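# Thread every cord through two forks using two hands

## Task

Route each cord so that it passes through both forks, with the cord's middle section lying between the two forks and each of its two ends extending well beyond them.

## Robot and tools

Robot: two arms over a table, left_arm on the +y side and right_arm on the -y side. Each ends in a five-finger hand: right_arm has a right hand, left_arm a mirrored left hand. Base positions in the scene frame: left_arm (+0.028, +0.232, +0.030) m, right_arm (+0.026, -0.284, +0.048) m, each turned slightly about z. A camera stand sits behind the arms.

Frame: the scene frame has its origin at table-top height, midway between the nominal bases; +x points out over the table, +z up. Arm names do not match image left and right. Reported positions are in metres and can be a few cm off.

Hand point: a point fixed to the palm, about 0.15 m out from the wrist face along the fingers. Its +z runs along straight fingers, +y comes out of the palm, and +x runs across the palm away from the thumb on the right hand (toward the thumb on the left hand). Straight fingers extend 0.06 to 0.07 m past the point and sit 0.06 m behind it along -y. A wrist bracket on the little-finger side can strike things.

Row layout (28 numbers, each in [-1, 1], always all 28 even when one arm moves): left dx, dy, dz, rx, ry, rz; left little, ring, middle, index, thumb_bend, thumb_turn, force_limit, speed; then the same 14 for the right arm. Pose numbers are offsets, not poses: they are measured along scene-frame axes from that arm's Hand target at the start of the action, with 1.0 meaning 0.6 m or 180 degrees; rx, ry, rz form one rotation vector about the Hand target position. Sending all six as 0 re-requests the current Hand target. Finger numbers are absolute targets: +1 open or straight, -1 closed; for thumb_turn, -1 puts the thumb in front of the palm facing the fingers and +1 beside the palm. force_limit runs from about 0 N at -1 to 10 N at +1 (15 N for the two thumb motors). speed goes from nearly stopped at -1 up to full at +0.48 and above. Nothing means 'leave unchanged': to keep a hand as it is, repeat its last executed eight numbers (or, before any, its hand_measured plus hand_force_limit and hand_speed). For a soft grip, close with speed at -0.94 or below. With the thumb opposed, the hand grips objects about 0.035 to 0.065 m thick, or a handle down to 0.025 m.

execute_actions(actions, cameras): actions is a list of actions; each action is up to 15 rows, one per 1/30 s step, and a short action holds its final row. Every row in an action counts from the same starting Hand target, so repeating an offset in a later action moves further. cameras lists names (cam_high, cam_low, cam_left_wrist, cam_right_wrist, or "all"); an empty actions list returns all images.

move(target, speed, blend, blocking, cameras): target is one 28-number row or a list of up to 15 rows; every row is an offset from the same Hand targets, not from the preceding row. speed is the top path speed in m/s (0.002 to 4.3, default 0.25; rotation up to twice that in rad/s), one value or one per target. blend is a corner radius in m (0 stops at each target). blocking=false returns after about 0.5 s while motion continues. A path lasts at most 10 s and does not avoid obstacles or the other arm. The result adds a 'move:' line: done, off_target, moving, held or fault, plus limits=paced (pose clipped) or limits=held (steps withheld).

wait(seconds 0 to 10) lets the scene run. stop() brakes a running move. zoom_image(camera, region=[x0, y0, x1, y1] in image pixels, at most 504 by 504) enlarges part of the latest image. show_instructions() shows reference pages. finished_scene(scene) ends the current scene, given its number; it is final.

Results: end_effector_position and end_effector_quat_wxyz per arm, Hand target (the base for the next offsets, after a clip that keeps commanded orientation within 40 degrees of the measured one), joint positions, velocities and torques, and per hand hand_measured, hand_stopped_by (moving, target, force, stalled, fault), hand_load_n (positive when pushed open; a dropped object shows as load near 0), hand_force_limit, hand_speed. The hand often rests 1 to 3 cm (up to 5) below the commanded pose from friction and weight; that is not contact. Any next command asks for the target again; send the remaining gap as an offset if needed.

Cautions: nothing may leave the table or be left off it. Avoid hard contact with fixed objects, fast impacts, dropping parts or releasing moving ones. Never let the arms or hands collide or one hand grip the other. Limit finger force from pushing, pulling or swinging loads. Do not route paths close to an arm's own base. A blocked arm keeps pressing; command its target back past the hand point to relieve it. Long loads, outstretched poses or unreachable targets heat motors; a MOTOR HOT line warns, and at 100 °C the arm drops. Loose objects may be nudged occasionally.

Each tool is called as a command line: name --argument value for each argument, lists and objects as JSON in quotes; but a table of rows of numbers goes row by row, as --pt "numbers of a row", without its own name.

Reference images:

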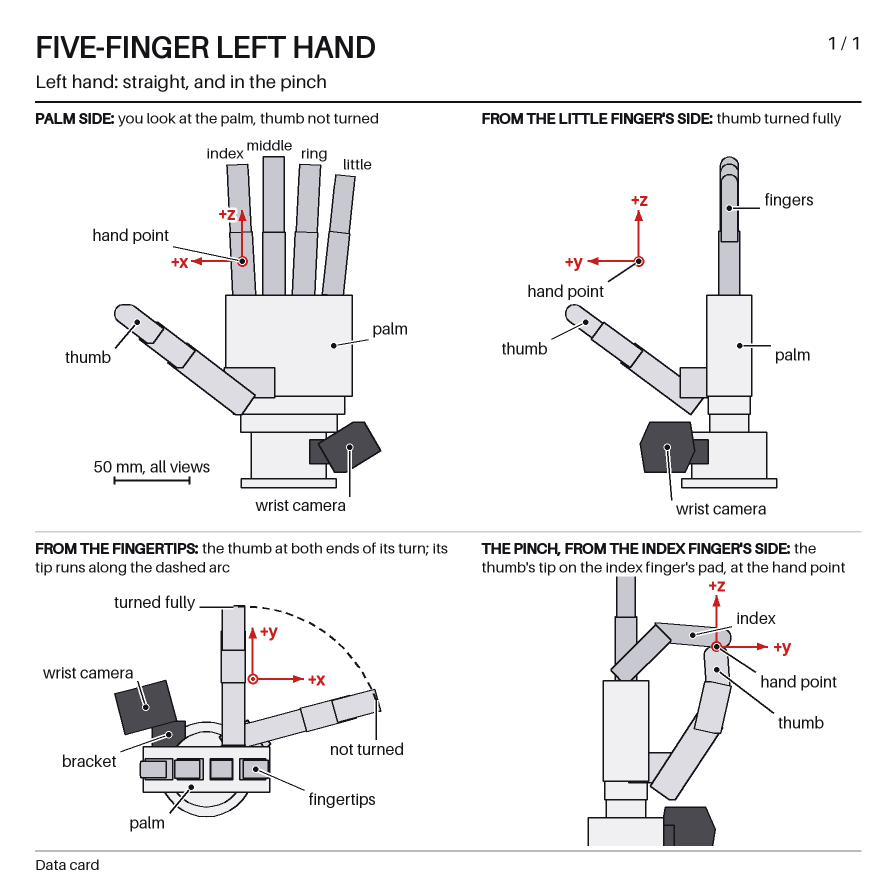

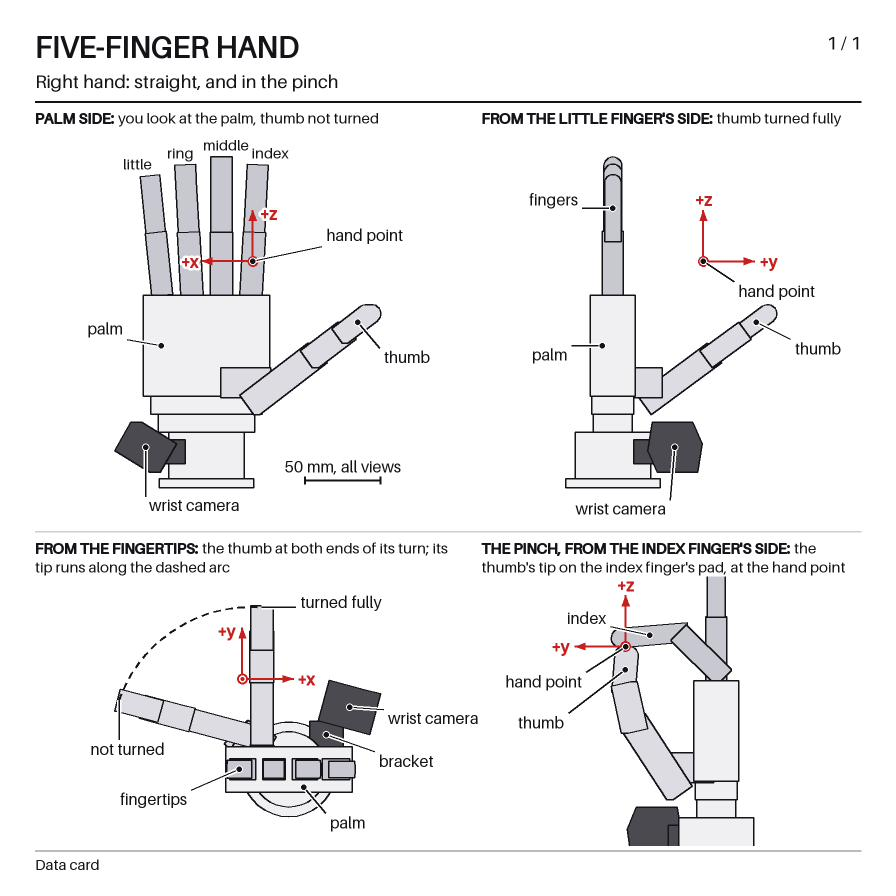

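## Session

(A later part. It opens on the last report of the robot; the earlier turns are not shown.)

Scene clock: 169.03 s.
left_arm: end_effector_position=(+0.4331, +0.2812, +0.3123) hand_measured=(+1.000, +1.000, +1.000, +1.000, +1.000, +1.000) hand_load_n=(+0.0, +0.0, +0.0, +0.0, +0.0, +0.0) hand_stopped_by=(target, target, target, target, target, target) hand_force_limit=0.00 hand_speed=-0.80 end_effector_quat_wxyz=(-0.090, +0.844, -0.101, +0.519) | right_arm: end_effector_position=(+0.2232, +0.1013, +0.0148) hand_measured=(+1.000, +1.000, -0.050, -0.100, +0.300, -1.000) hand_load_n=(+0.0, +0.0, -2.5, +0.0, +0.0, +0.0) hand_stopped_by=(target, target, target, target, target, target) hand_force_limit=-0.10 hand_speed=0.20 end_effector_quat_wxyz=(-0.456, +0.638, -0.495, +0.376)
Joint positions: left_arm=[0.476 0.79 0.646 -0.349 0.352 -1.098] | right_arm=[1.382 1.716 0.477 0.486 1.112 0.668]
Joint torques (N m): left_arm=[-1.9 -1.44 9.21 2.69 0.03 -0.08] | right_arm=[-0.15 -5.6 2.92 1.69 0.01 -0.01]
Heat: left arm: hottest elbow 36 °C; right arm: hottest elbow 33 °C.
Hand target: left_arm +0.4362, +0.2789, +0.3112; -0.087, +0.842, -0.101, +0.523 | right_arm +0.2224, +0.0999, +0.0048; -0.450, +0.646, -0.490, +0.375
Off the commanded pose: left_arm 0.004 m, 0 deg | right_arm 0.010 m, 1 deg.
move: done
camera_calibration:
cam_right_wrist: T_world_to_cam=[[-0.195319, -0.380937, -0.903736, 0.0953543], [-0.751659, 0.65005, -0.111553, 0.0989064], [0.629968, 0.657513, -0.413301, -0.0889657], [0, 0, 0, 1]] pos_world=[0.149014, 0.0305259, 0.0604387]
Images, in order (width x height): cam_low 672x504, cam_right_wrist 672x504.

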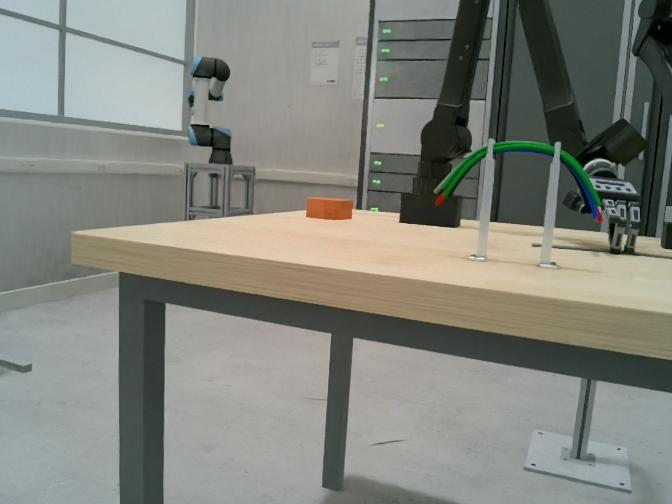

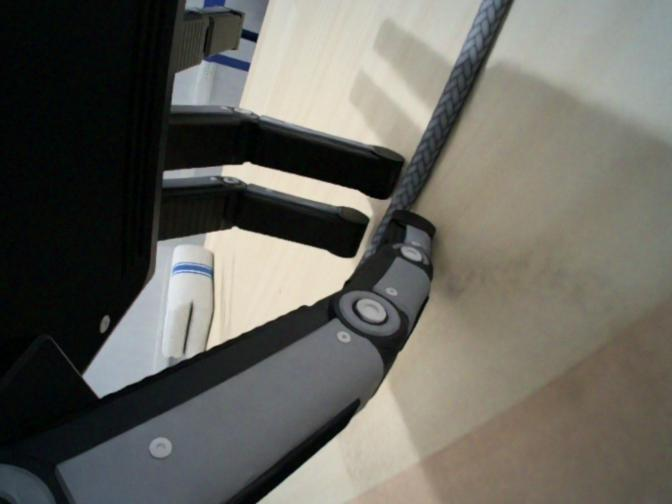

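move --target '[0,0,0,0,0,0,1,1,1,1,1,1,0,-0.8,0,0,0,0,0,0,1,1,-0.7,-0.7,0.3,-1,-0.5,-0.85]' --cameras '["cam_low", "cam_right_wrist"]' --speed 0.05

zoom_image --camera "cam_right_wrist" --region '[280, 100, 500, 300]'

zoom_image --camera "cam_low" --region '[552, 160, 672, 270]'

Scene clock: 173.07 s.
left_arm: end_effector_position=(+0.4331, +0.2812, +0.3123) hand_measured=(+1.000, +1.000, +1.000, +1.000, +1.000, +1.000) hand_load_n=(+0.0, +0.0, +0.0, +0.0, +0.0, +0.0) hand_stopped_by=(target, target, target, target, target, target) hand_force_limit=0.00 hand_speed=-0.80 end_effector_quat_wxyz=(-0.090, +0.844, -0.101, +0.519) | right_arm: end_effector_position=(+0.2239, +0.1016, +0.0141) hand_measured=(+1.000, +1.000, -0.228, -0.362, +0.300, -1.000) hand_load_n=(+0.0, +0.0, +4.0, +3.5, +1.0, +0.0) hand_stopped_by=(target, target, force, force, target, target) hand_force_limit=-0.50 hand_speed=-0.85 end_effector_quat_wxyz=(-0.457, +0.637, -0.496, +0.375)
Joint positions: left_arm=[0.476 0.79 0.646 -0.349 0.352 -1.098] | right_arm=[1.381 1.72 0.477 0.495 1.111 0.668]
Joint torques (N m): left_arm=[-2.02 -1.96 9.07 2.52 -0.02 -0.1] | right_arm=[0.03 -5.77 3.02 1.46 0.01 0.05]
Heat: left arm: hottest elbow 36 °C; right arm: hottest elbow 33 °C.
Hand target: left_arm +0.4362, +0.2789, +0.3112; -0.087, +0.842, -0.101, +0.523 | right_arm +0.2225, +0.0999, +0.0047; -0.449, +0.645, -0.491, +0.375
Off the commanded pose: left_arm 0.004 m, 0 deg | right_arm 0.010 m, 1 deg.
move: done
camera_calibration:
cam_right_wrist: T_world_to_cam=[[-0.195636, -0.377449, -0.905129, 0.0948071], [-0.750617, 0.651604, -0.109486, 0.0987364], [0.631111, 0.657986, -0.410796, -0.0902499], [0, 0, 0, 1]] pos_world=[0.149619, 0.030831, 0.0595486]
Images, in order (width x height): cam_low 672x504, cam_right_wrist 672x504.

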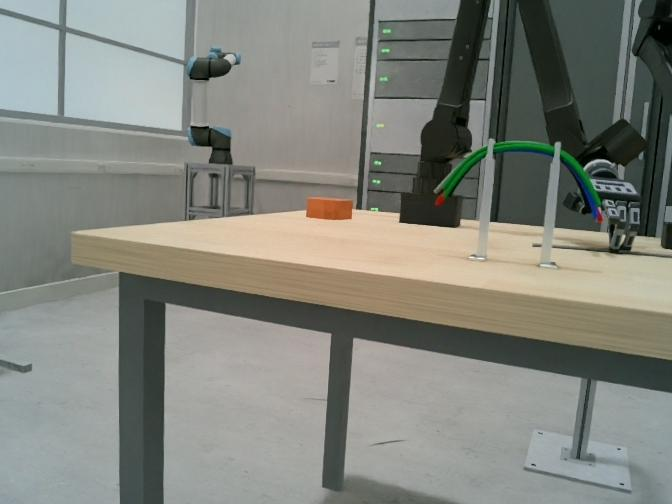

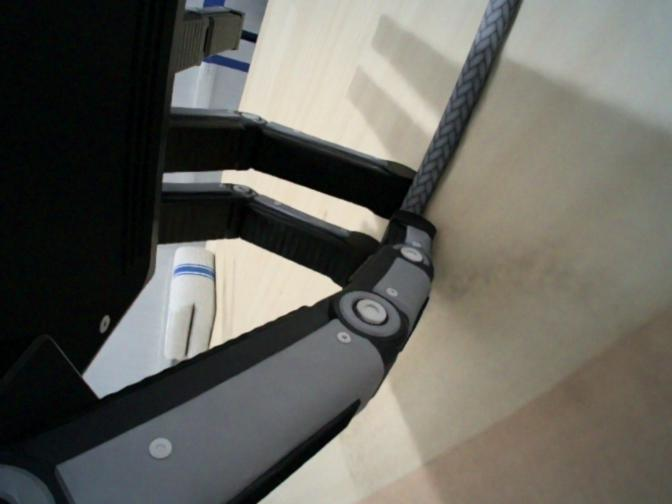

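Scaled by 2.291 from the camera's 672x504 image, which has a finer 960x720 frame.

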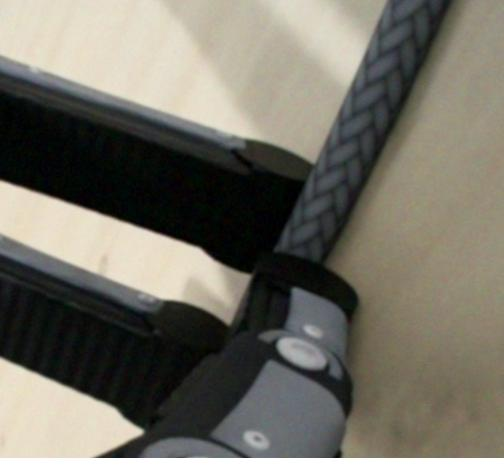

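Scaled by 4.200 from the camera's 672x504 image, which has a finer 960x720 frame.

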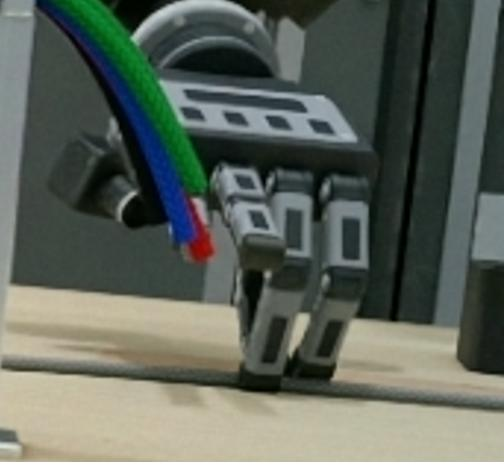

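move --target '[0,0,0,0,0,0,1,1,1,1,1,1,0,-0.8,0.0,0.01,0.08,0,0,0,1,1,-0.7,-0.7,0.3,-1,-0.5,-0.85]' --cameras '["cam_high", "cam_low", "cam_right_wrist"]' --speed 0.05

Scene clock: 176.90 s.
left_arm: end_effector_position=(+0.4331, +0.2812, +0.3123) hand_measured=(+1.000, +1.000, +1.000, +1.000, +1.000, +1.000) hand_load_n=(+0.0, +0.0, +0.0, +0.0, -0.5, +0.0) hand_stopped_by=(target, target, target, target, target, target) hand_force_limit=0.00 hand_speed=-0.80 end_effector_quat_wxyz=(-0.090, +0.844, -0.101, +0.519) | right_arm: end_effector_position=(+0.2212, +0.0907, +0.0392) hand_measured=(+1.000, +1.000, -0.228, -0.362, +0.300, -1.000) hand_load_n=(+0.0, +0.0, +3.0, +2.0, +3.0, +0.5) hand_stopped_by=(target, target, force, force, target, target) hand_force_limit=-0.50 hand_speed=-0.85 end_effector_quat_wxyz=(-0.437, +0.653, -0.486, +0.383)
Joint positions: left_arm=[0.476 0.79 0.646 -0.349 0.352 -1.098] | right_arm=[1.381 1.584 0.477 0.303 1.102 0.668]
Joint torques (N m): left_arm=[-1.61 -1.67 9.21 2.56 -0.02 -0.06] | right_arm=[0.03 -8.35 5.85 1.01 0.43 0.07]
Heat: left arm: hottest elbow 36 °C; right arm: hottest elbow 33 °C.
Hand target: left_arm +0.4362, +0.2789, +0.3112; -0.087, +0.842, -0.101, +0.523 | right_arm +0.2225, +0.1059, +0.0527; -0.449, +0.645, -0.491, +0.375
Off the commanded pose: left_arm 0.004 m, 0 deg | right_arm 0.020 m, 2 deg.
move: off_target (right_arm)
camera_calibration:
cam_right_wrist: T_world_to_cam=[[-0.204941, -0.427042, -0.880701, 0.118441], [-0.756494, 0.640059, -0.134319, 0.109903], [0.62106, 0.638718, -0.454229, -0.0653209], [0, 0, 0, 1]] pos_world=[0.147982, 0.0219567, 0.0894029]
Images, in order (width x height): cam_high 672x504, cam_low 672x504, cam_right_wrist 672x504.

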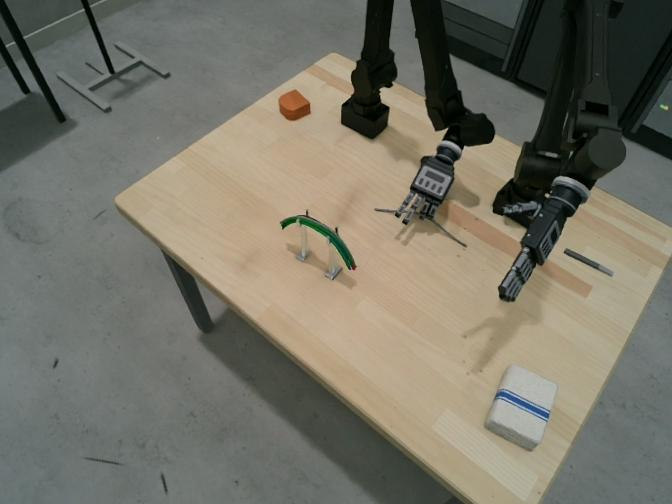

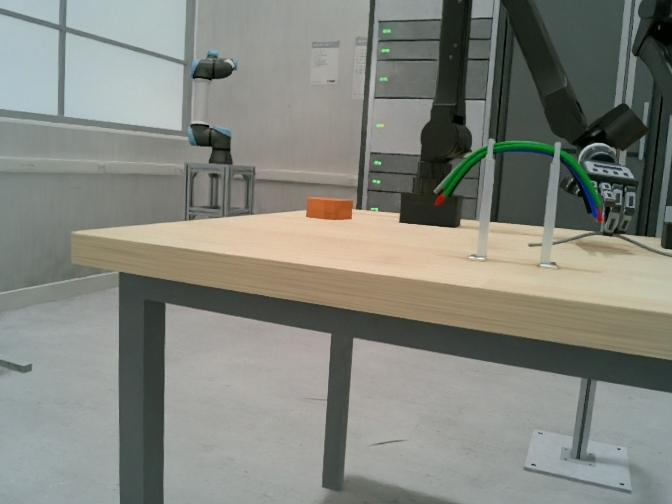

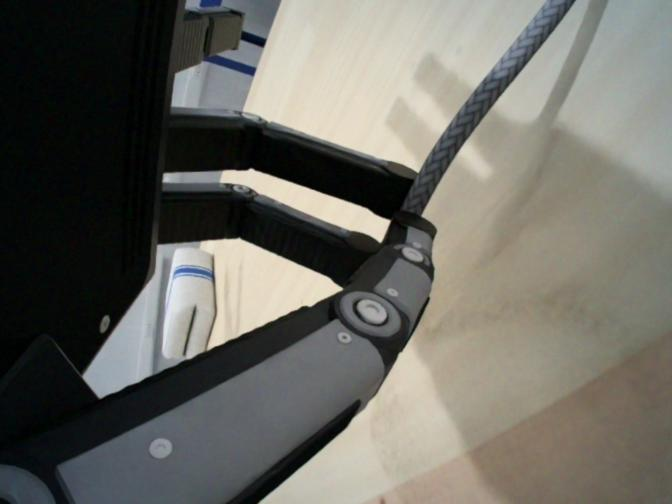

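move --pt "0 0 0 0 0 0 1 1 1 1 1 1 0 -0.8 0.05 -0.03 0.2 0 0 0 1 1 -0.7 -0.7 0.3 -1 -0.5 -0.85" --pt "0 0 0 0 0 0 1 1 1 1 1 1 0 -0.8 0.2125 -0.177 0.378 0 0 -0.045 1 1 -0.7 -0.7 0.3 -1 -0.5 -0.85" --cameras '["cam_high", "cam_low", "cam_right_wrist"]' --speed 0.1 --blend 0.03

zoom_image --camera "cam_high" --region '[260, 130, 440, 290]'

zoom_image --camera "cam_low" --region '[450, 40, 672, 220]'

Scene clock: 190.30 s.
left_arm: end_effector_position=(+0.4331, +0.2812, +0.3123) hand_measured=(+1.000, +1.000, +1.000, +1.000, +1.000, +1.000) hand_load_n=(+0.0, +0.0, +0.0, +0.0, +0.0, +0.0) hand_stopped_by=(target, target, target, target, target, target) hand_force_limit=0.00 hand_speed=-0.80 end_effector_quat_wxyz=(-0.090, +0.844, -0.101, +0.519) | right_arm: end_effector_position=(+0.3401, -0.0082, +0.2478) hand_measured=(+1.000, +1.000, -0.228, -0.362, +0.300, -1.000) hand_load_n=(+0.0, +0.0, +3.0, +2.0, +3.0, +0.0) hand_stopped_by=(target, target, force, force, target, target) hand_force_limit=-0.50 hand_speed=-0.85 end_effector_quat_wxyz=(-0.404, +0.623, -0.534, +0.405)
Joint positions: left_arm=[0.476 0.79 0.646 -0.349 0.352 -1.098] | right_arm=[0.93 0.947 0.645 -0.243 0.842 0.346]
Joint torques (N m): left_arm=[-1.96 -1.49 9.24 2.54 -0.05 -0.07] | right_arm=[-1.44 -3.96 11.36 1.29 0.21 -0.07]
Heat: left arm: hottest elbow 36 °C; right arm: hottest elbow 33 °C.
Hand target: left_arm +0.4362, +0.2789, +0.3112; -0.087, +0.842, -0.101, +0.523 | right_arm +0.3499, -0.0002, +0.2795; -0.422, +0.609, -0.535, +0.406
Off the commanded pose: left_arm 0.004 m, 0 deg | right_arm 0.034 m, 3 deg.
move: off_target (right_arm)
camera_calibration:
cam_right_wrist: T_world_to_cam=[[-0.280189, -0.396571, -0.8742, 0.3085], [-0.665059, 0.736902, -0.12113, 0.257439], [0.692236, 0.547455, -0.470215, -0.00228459], [0, 0, 0, 1]] pos_world=[0.259231, -0.0661143, 0.2998]
Images, in order (width x height): cam_high 672x504, cam_low 672x504, cam_right_wrist 672x504.

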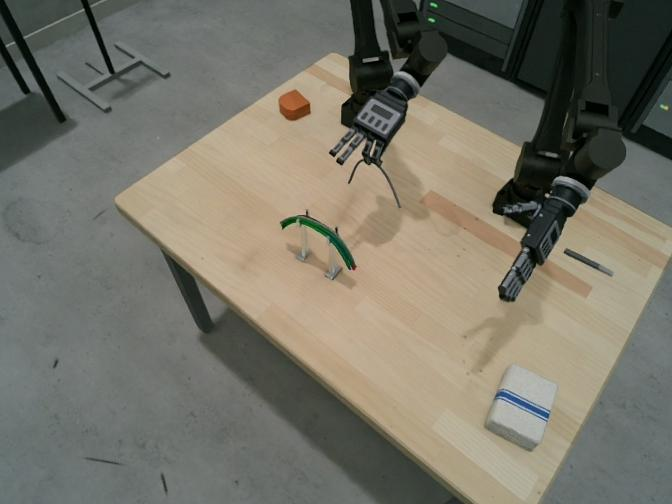

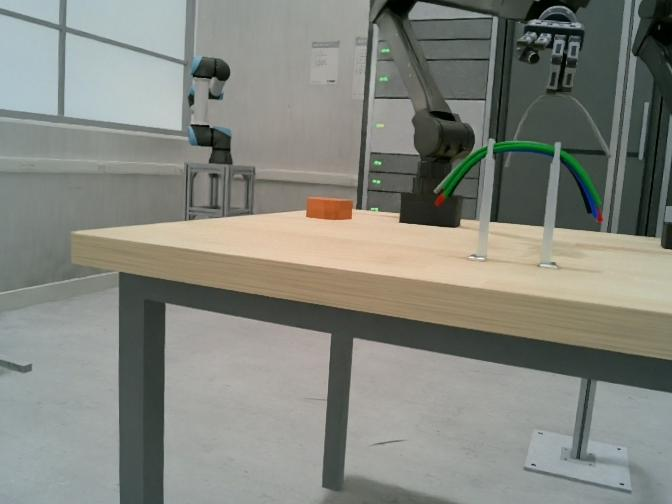

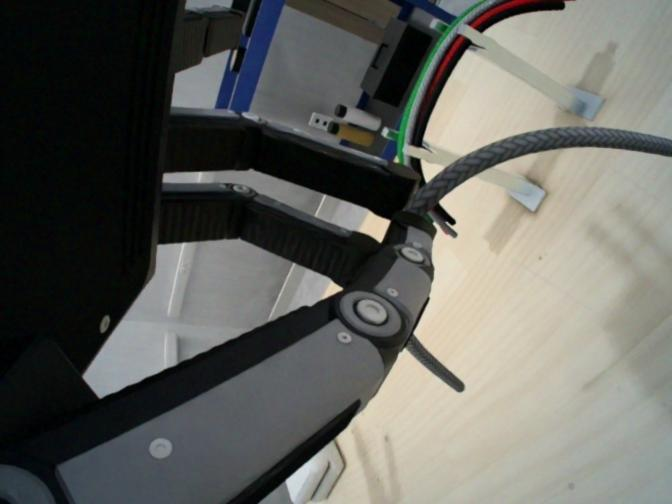

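Scaled by 2.800 from the camera's 672x504 image, which has a finer 960x720 frame.

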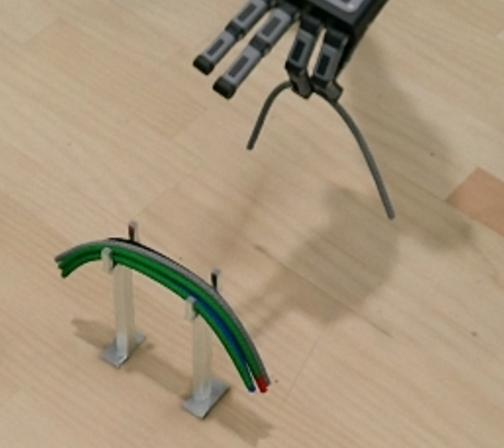

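Scaled by 2.270 from the camera's 672x504 image, which has a finer 960x720 frame.

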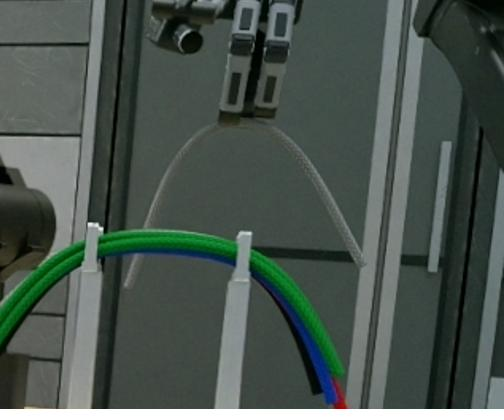

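move --pt "0 0 0 0 0 0 1 1 1 1 1 1 0 -0.8 0.10 -0.013 0.07 0 0 0 1 1 -0.7 -0.7 0.3 -1 -0.5 -0.85" --pt "0 0 0 0 0 0 1 1 1 1 1 1 0 -0.8 0.245 -0.013 0.07 0 0 0 1 1 -0.7 -0.7 0.3 -1 -0.5 -0.85" --cameras '["cam_high", "cam_low", "cam_right_wrist"]' --speed 0.1 --blend 0.03

zoom_image --camera "cam_high" --region '[240, 130, 400, 290]'

zoom_image --camera "cam_low" --region '[430, 20, 650, 220]'

Scene clock: 206.20 s.
left_arm: end_effector_position=(+0.4331, +0.2812, +0.3123) hand_measured=(+1.000, +1.000, +1.000, +1.000, +1.000, +1.000) hand_load_n=(+0.0, +0.0, +0.0, +0.0, -0.5, +0.0) hand_stopped_by=(target, target, target, target, target, target) hand_force_limit=0.00 hand_speed=-0.80 end_effector_quat_wxyz=(-0.090, +0.844, -0.101, +0.519) | right_arm: end_effector_position=(+0.4783, -0.0158, +0.2909) hand_measured=(+1.000, +1.000, -0.228, -0.362, +0.300, -1.000) hand_load_n=(+0.0, +0.0, +3.0, +2.0, +2.5, +0.0) hand_stopped_by=(target, target, force, force, target, target) hand_force_limit=-0.50 hand_speed=-0.85 end_effector_quat_wxyz=(-0.400, +0.625, -0.540, +0.397)
Joint positions: left_arm=[0.476 0.79 0.646 -0.349 0.352 -1.098] | right_arm=[0.596 1.178 0.903 -0.163 0.538 0.166]
Joint torques (N m): left_arm=[-1.96 -1.73 9.17 2.45 0.03 -0.06] | right_arm=[-0.79 -5.42 11.88 2.36 0.03 -0.1]
Heat: left arm: hottest elbow 36 °C; right arm: hottest elbow 35 °C.
Hand target: left_arm +0.4362, +0.2789, +0.3112; -0.087, +0.842, -0.101, +0.523 | right_arm +0.4969, -0.0080, +0.3217; -0.422, +0.609, -0.535, +0.406
Off the commanded pose: left_arm 0.004 m, 0 deg | right_arm 0.037 m, 3 deg.
move: off_target (right_arm)
camera_calibration:
cam_right_wrist: T_world_to_cam=[[-0.298389, -0.389499, -0.871352, 0.389842], [-0.666621, 0.738413, -0.101794, 0.355458], [0.683067, 0.550488, -0.479983, -0.0663562], [0, 0, 0, 1]] pos_world=[0.398606, -0.0741035, 0.344023]
Images, in order (width x height): cam_high 672x504, cam_low 672x504, cam_right_wrist 672x504.

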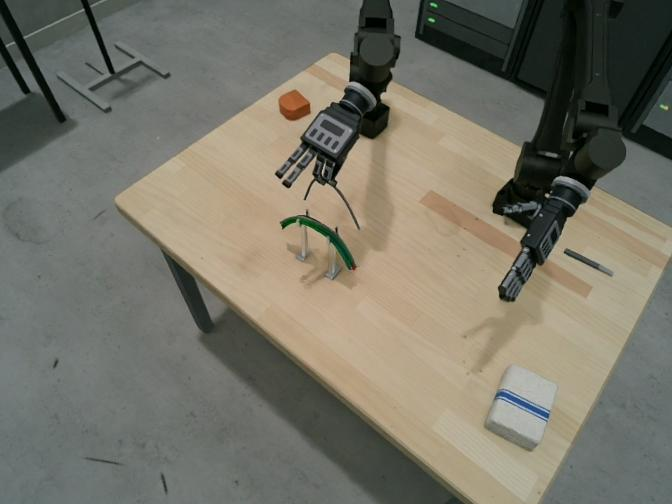

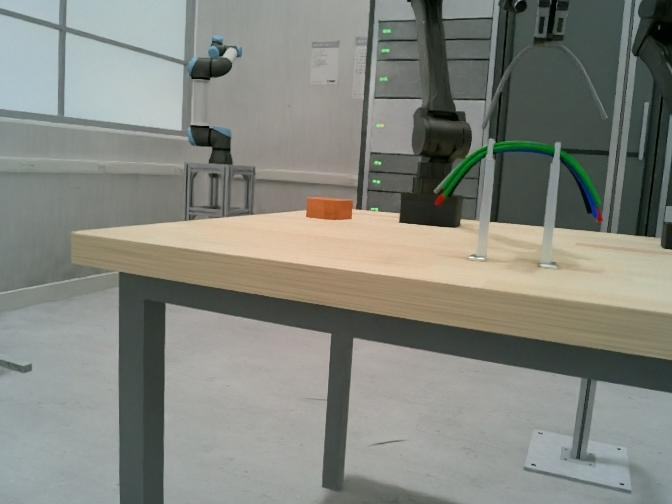

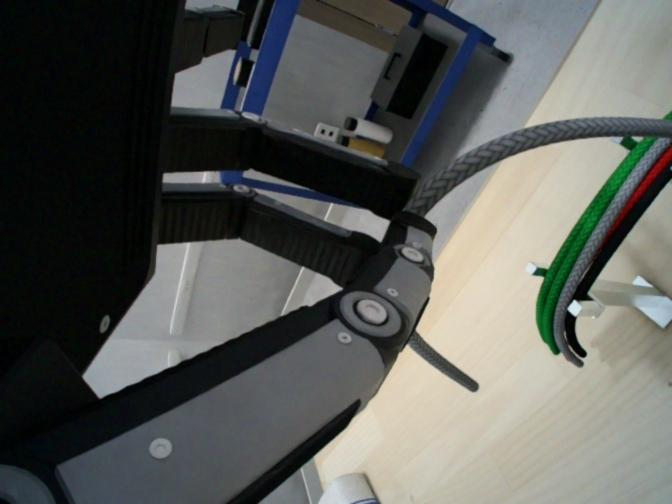

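Scaled by 3.150 from the camera's 672x504 image, which has a finer 960x720 frame.

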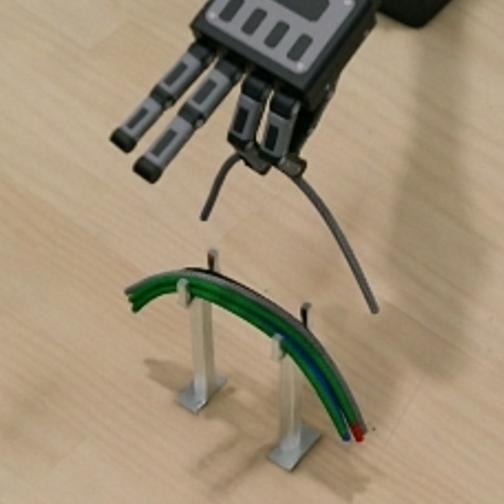

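Scaled by 2.291 from the camera's 672x504 image, which has a finer 960x720 frame.

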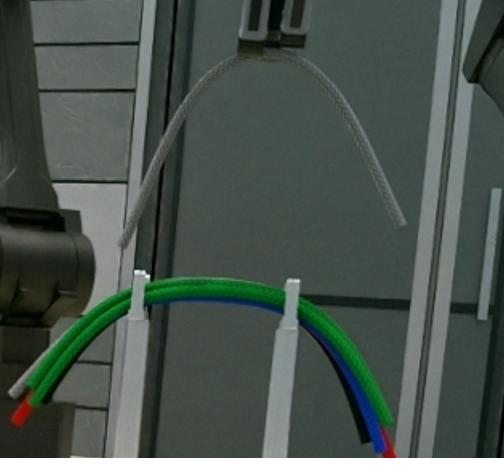

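move --target '[0,0,0,0,0,0,1,1,1,1,1,1,0,-0.8,-0.019,-0.02,-0.16,0,0,0,1,1,-0.7,-0.7,0.3,-1,-0.5,-0.85]' --cameras '["cam_high", "cam_low", "cam_right_wrist"]' --speed 0.07

zoom_image --camera "cam_high" --region '[260, 160, 390, 290]'

zoom_image --camera "cam_low" --region '[430, 60, 650, 240]'

zoom_image --camera "cam_right_wrist" --region '[372, 60, 672, 400]'

Scene clock: 224.30 s.
left_arm: end_effector_position=(+0.4331, +0.2812, +0.3123) hand_measured=(+1.000, +1.000, +1.000, +1.000, +1.000, +1.000) hand_load_n=(+0.0, +0.0, +0.0, +0.0, +0.0, +0.0) hand_stopped_by=(target, target, target, target, target, target) hand_force_limit=0.00 hand_speed=-0.80 end_effector_quat_wxyz=(-0.090, +0.844, -0.101, +0.519) | right_arm: end_effector_position=(+0.4790, -0.0177, +0.2235) hand_measured=(+1.000, +1.000, -0.228, -0.362, +0.300, -1.000) hand_load_n=(+0.0, +0.0, +3.0, +2.0, +3.0, +0.5) hand_stopped_by=(target, target, force, force, target, target) hand_force_limit=-0.50 hand_speed=-0.85 end_effector_quat_wxyz=(-0.420, +0.612, -0.537, +0.400)
Joint positions: left_arm=[0.476 0.79 0.646 -0.349 0.352 -1.098] | right_arm=[0.59 1.246 0.738 0.12 0.53 0.163]
Joint torques (N m): left_arm=[-2.49 -2.2 9.03 2.7 -0.04 -0.07] | right_arm=[-1.38 -5.83 7.42 2.47 0.02 -0.07]
Heat: left arm: hottest elbow 36 °C; right arm: hottest elbow 36 °C.
Hand target: left_arm +0.4362, +0.2789, +0.3112; -0.087, +0.842, -0.101, +0.523 | right_arm +0.4855, -0.0201, +0.2255; -0.422, +0.609, -0.535, +0.406
Off the commanded pose: left_arm 0.004 m, 0 deg | right_arm 0.007 m, 1 deg.
move: done
camera_calibration:
cam_right_wrist: T_world_to_cam=[[-0.264719, -0.363942, -0.893012, 0.31985], [-0.664184, 0.740191, -0.104774, 0.349965], [0.699131, 0.565388, -0.437667, -0.114912], [0, 0, 0, 1]] pos_world=[0.39745, -0.077664, 0.272004]
Images, in order (width x height): cam_high 672x504, cam_low 672x504, cam_right_wrist 672x504.

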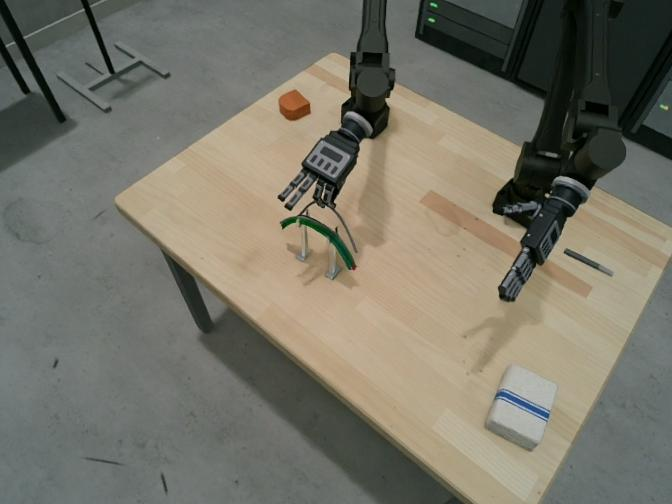

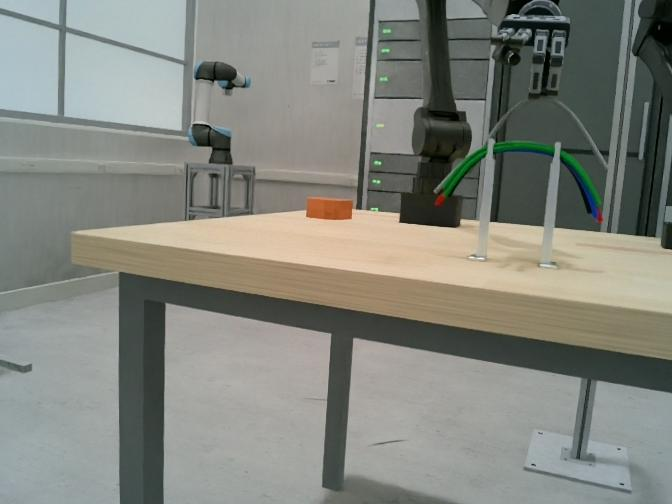

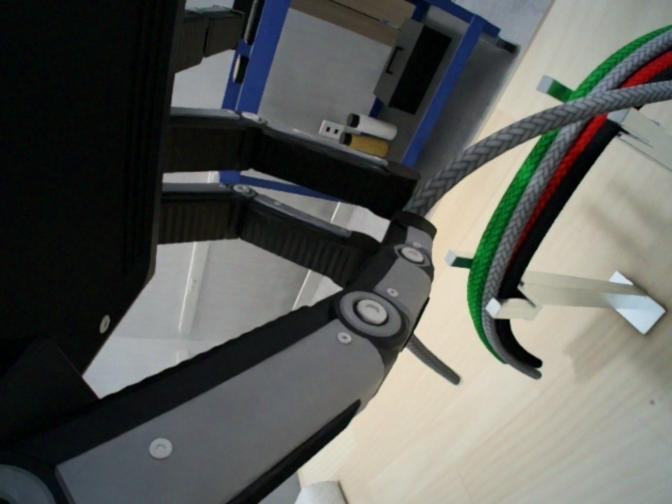

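Scaled by 3.877 from the camera's 672x504 image, which has a finer 960x720 frame.

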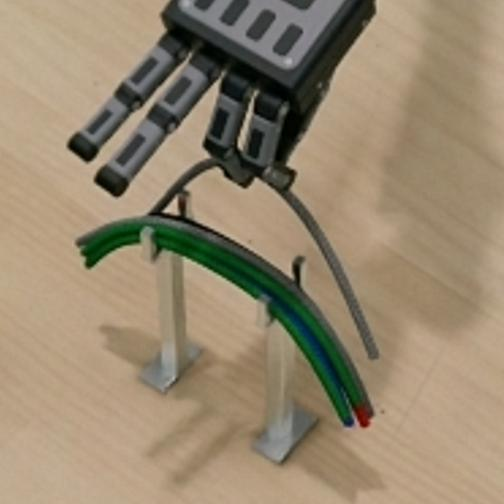

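Scaled by 2.291 from the camera's 672x504 image, which has a finer 960x720 frame.

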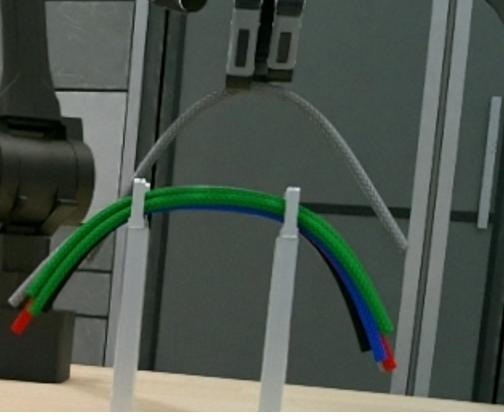

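Scaled by 1.482 from the camera's 672x504 image, which has a finer 960x720 frame.

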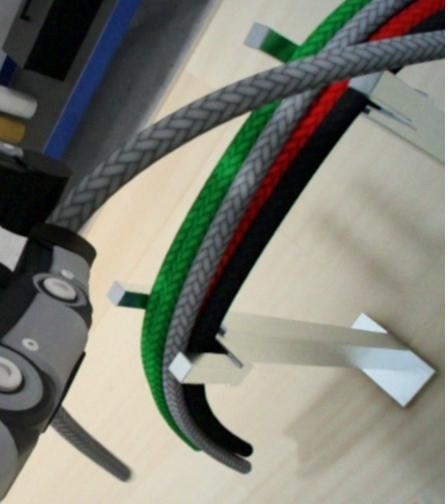

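move --pt "0 0 0 0 0 0 1 1 1 1 1 1 0 -0.8 0.0 0 0.142 0 0 0.005 1 1 -0.7 -0.7 0.3 -1 -0.5 -0.85" --pt "0 0 0 0 0 0 1 1 1 1 1 1 0 -0.8 0.05 0 0.142 0 0 0.005 1 1 -0.7 -0.7 0.3 -1 -0.5 -0.85" --pt "0 0 0 0 0 0 1 1 1 1 1 1 0 -0.8 0.025 -0.002 0.0 0 0 0.005 1 1 -0.7 -0.7 0.3 -1 -0.5 -0.85" --cameras '["cam_high", "cam_low", "cam_right_wrist"]' --speed 0.07

zoom_image --camera "cam_high" --region '[260, 160, 390, 290]'

zoom_image --camera "cam_low" --region '[430, 60, 650, 240]'

zoom_image --camera "cam_right_wrist" --region '[372, 60, 672, 400]'

Scene clock: 247.27 s.
left_arm: end_effector_position=(+0.4331, +0.2812, +0.3123) hand_measured=(+1.000, +1.000, +1.000, +1.000, +1.000, +1.000) hand_load_n=(+0.0, +0.0, +0.0, +0.0, +0.0, +0.0) hand_stopped_by=(target, target, target, target, target, target) hand_force_limit=0.00 hand_speed=-0.80 end_effector_quat_wxyz=(-0.090, +0.844, -0.101, +0.519) | right_arm: end_effector_position=(+0.4986, -0.0271, +0.2232) hand_measured=(+1.000, +1.000, -0.228, -0.362, +0.300, -1.000) hand_load_n=(+0.0, +0.0, +3.0, +2.0, +3.0, +0.0) hand_stopped_by=(target, target, force, force, target, target) hand_force_limit=-0.50 hand_speed=-0.85 end_effector_quat_wxyz=(-0.419, +0.614, -0.535, +0.400)
Joint positions: left_arm=[0.476 0.79 0.646 -0.349 0.352 -1.098] | right_arm=[0.538 1.276 0.761 0.136 0.479 0.136]
Joint torques (N m): left_arm=[-1.96 -1.9 9.24 2.7 -0.02 -0.07] | right_arm=[0.79 -6.53 7.57 2.44 0.25 -0.01]
Heat: left arm: hottest elbow 36 °C; right arm: hottest elbow 37 °C.
Hand target: left_arm +0.4362, +0.2789, +0.3112; -0.087, +0.842, -0.101, +0.523 | right_arm +0.5005, -0.0212, +0.2256; -0.425, +0.613, -0.530, +0.403
Off the commanded pose: left_arm 0.004 m, 0 deg | right_arm 0.007 m, 1 deg.
move: done
camera_calibration:
cam_right_wrist: T_world_to_cam=[[-0.264089, -0.369269, -0.891009, 0.320334], [-0.667637, 0.736695, -0.107433, 0.372141], [0.696074, 0.566499, -0.441091, -0.121086], [0, 0, 0, 1]] pos_world=[0.417336, -0.0872703, 0.27199]
Images, in order (width x height): cam_high 672x504, cam_low 672x504, cam_right_wrist 672x504.

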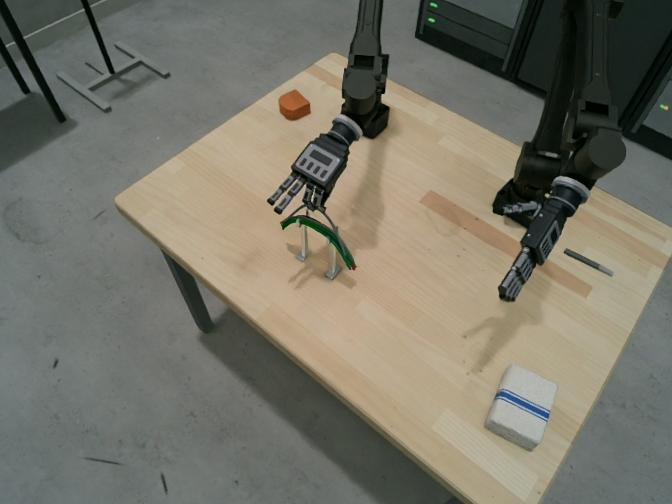

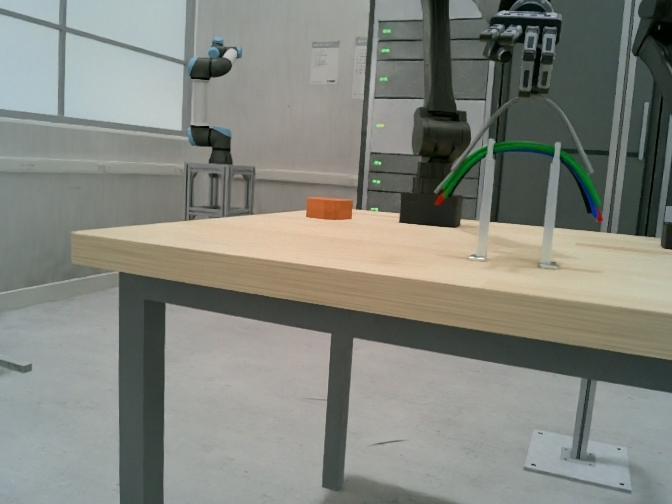

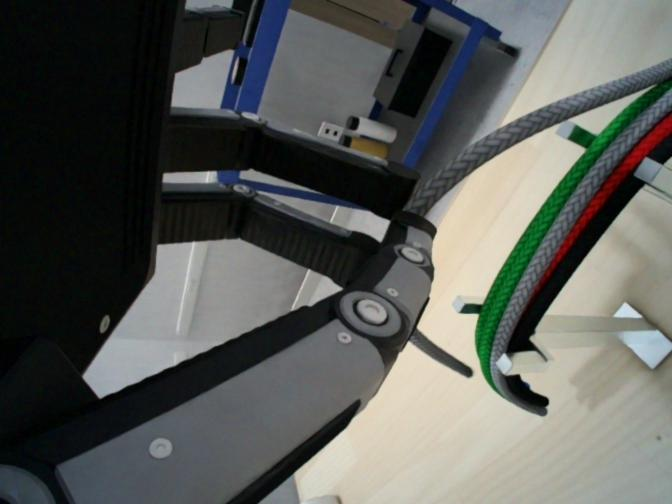

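Scaled by 3.877 from the camera's 672x504 image, which has a finer 960x720 frame.

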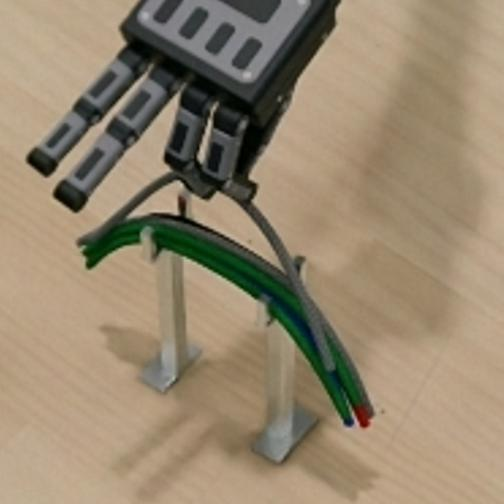

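Scaled by 2.291 from the camera's 672x504 image, which has a finer 960x720 frame.

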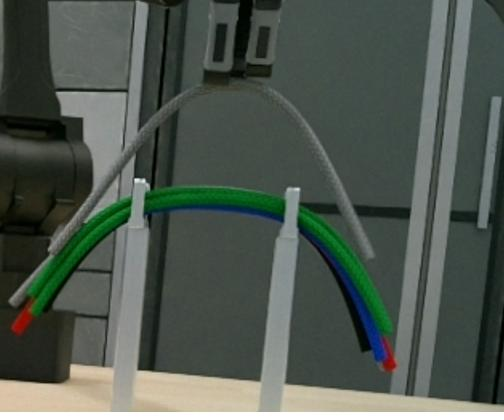

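Scaled by 1.482 from the camera's 672x504 image, which has a finer 960x720 frame.

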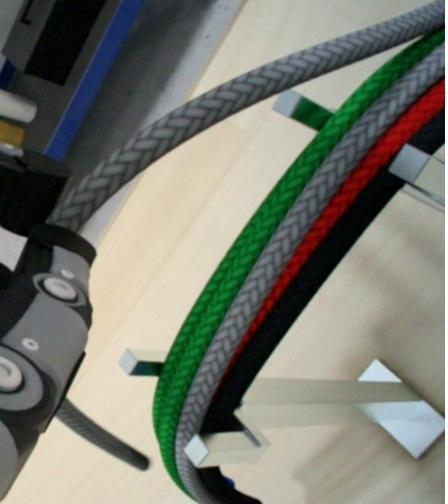

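move --pt "0 0 0 0 0 0 1 1 1 1 1 1 0 -0.8 -0.001 0.012 -0.052 0 0 0.022 1 1 -0.7 -0.7 0.3 -1 -0.5 -0.85" --cameras '["cam_high", "cam_low", "cam_right_wrist"]' --speed 0.05

zoom_image --camera "cam_high" --region '[260, 160, 390, 290]'

zoom_image --camera "cam_low" --region '[430, 60, 650, 240]'

zoom_image --camera "cam_right_wrist" --region '[372, 60, 672, 400]'

Scene clock: 259.70 s.
left_arm: end_effector_position=(+0.4331, +0.2812, +0.3123) hand_measured=(+1.000, +1.000, +1.000, +1.000, +1.000, +1.000) hand_load_n=(+0.0, +0.0, +0.0, +0.0, +0.0, +0.0) hand_stopped_by=(target, target, target, target, target, target) hand_force_limit=0.00 hand_speed=-0.80 end_effector_quat_wxyz=(-0.090, +0.844, -0.101, +0.519) | right_arm: end_effector_position=(+0.4955, -0.0145, +0.1933) hand_measured=(+1.000, +1.000, -0.228, -0.362, +0.300, -1.000) hand_load_n=(+0.0, +0.0, +3.0, +2.0, +3.0, +0.0) hand_stopped_by=(target, target, force, force, target, target) hand_force_limit=-0.50 hand_speed=-0.85 end_effector_quat_wxyz=(-0.436, +0.632, -0.514, +0.383)
Joint positions: left_arm=[0.476 0.79 0.646 -0.349 0.352 -1.098] | right_arm=[0.538 1.332 0.713 0.255 0.409 0.112]
Joint torques (N m): left_arm=[-2.61 -1.67 9.22 2.7 0.01 -0.06] | right_arm=[-0.85 -6.18 6.98 2.4 -0.02 -0.11]
Heat: left arm: hottest elbow 36 °C; right arm: hottest elbow 37 °C.
Hand target: left_arm +0.4362, +0.2789, +0.3112; -0.087, +0.842, -0.101, +0.523 | right_arm +0.4999, -0.0141, +0.1943; -0.439, +0.631, -0.509, +0.388
Off the commanded pose: left_arm 0.004 m, 0 deg | right_arm 0.005 m, 1 deg.
move: done
camera_calibration:
cam_right_wrist: T_world_to_cam=[[-0.235791, -0.380961, -0.89402, 0.284028], [-0.719406, 0.686915, -0.102972, 0.381604], [0.653344, 0.618883, -0.436034, -0.118363], [0, 0, 0, 1]] pos_world=[0.418831, -0.080673, 0.241611]
Images, in order (width x height): cam_high 672x504, cam_low 672x504, cam_right_wrist 672x504.

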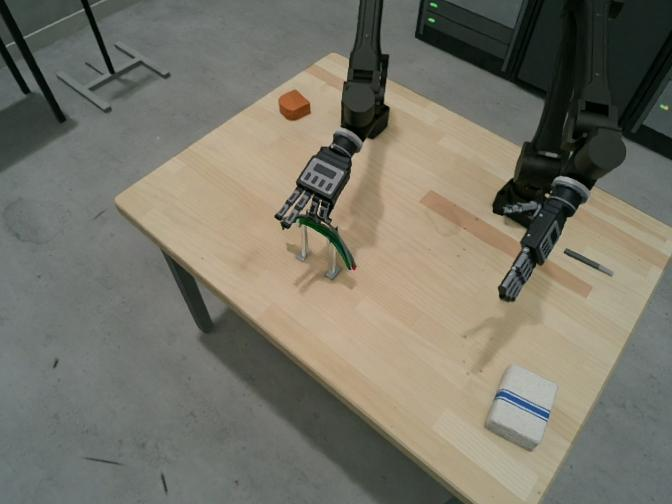

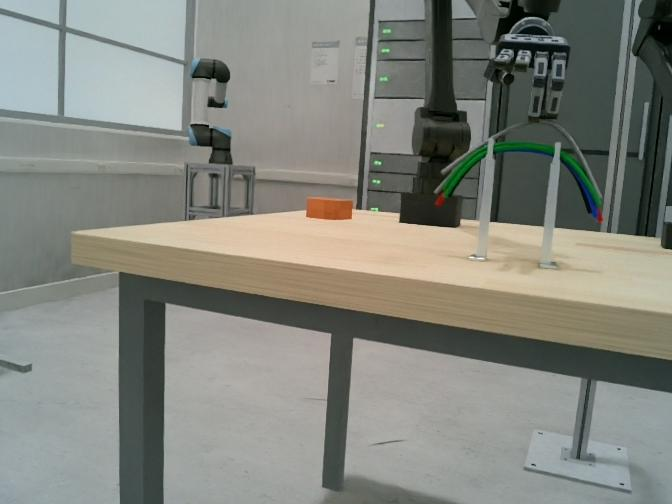

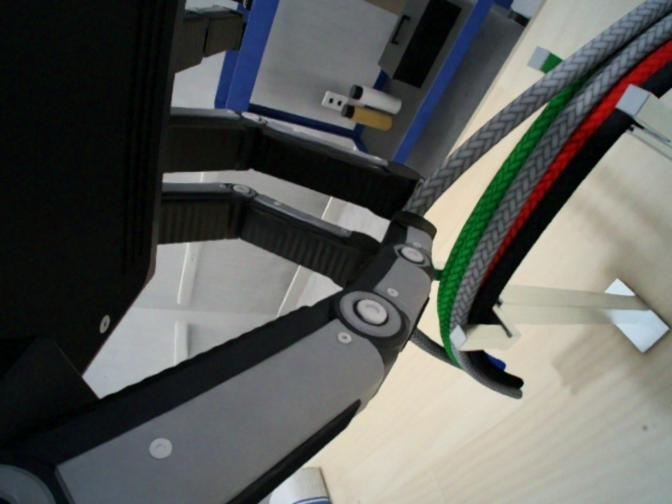

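Scaled by 3.877 from the camera's 672x504 image, which has a finer 960x720 frame.

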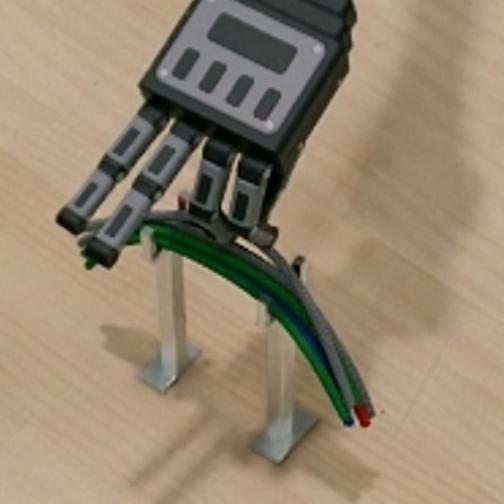

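Scaled by 2.291 from the camera's 672x504 image, which has a finer 960x720 frame.

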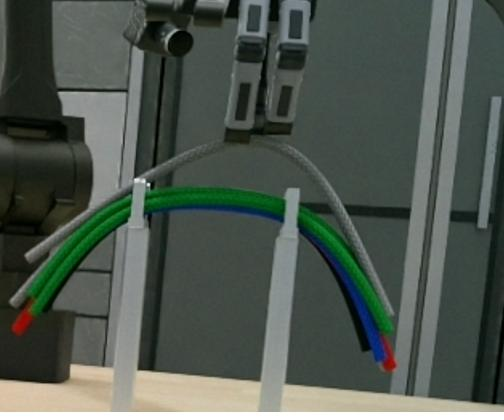

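Scaled by 1.482 from the camera's 672x504 image, which has a finer 960x720 frame.

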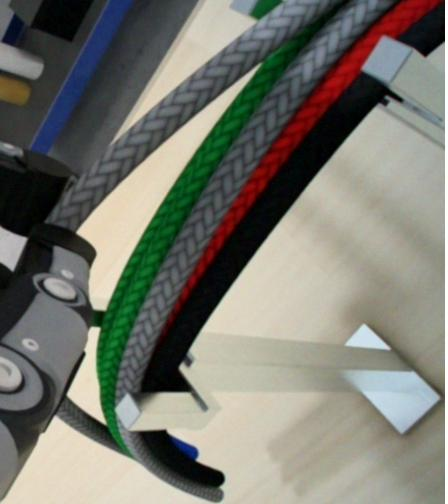

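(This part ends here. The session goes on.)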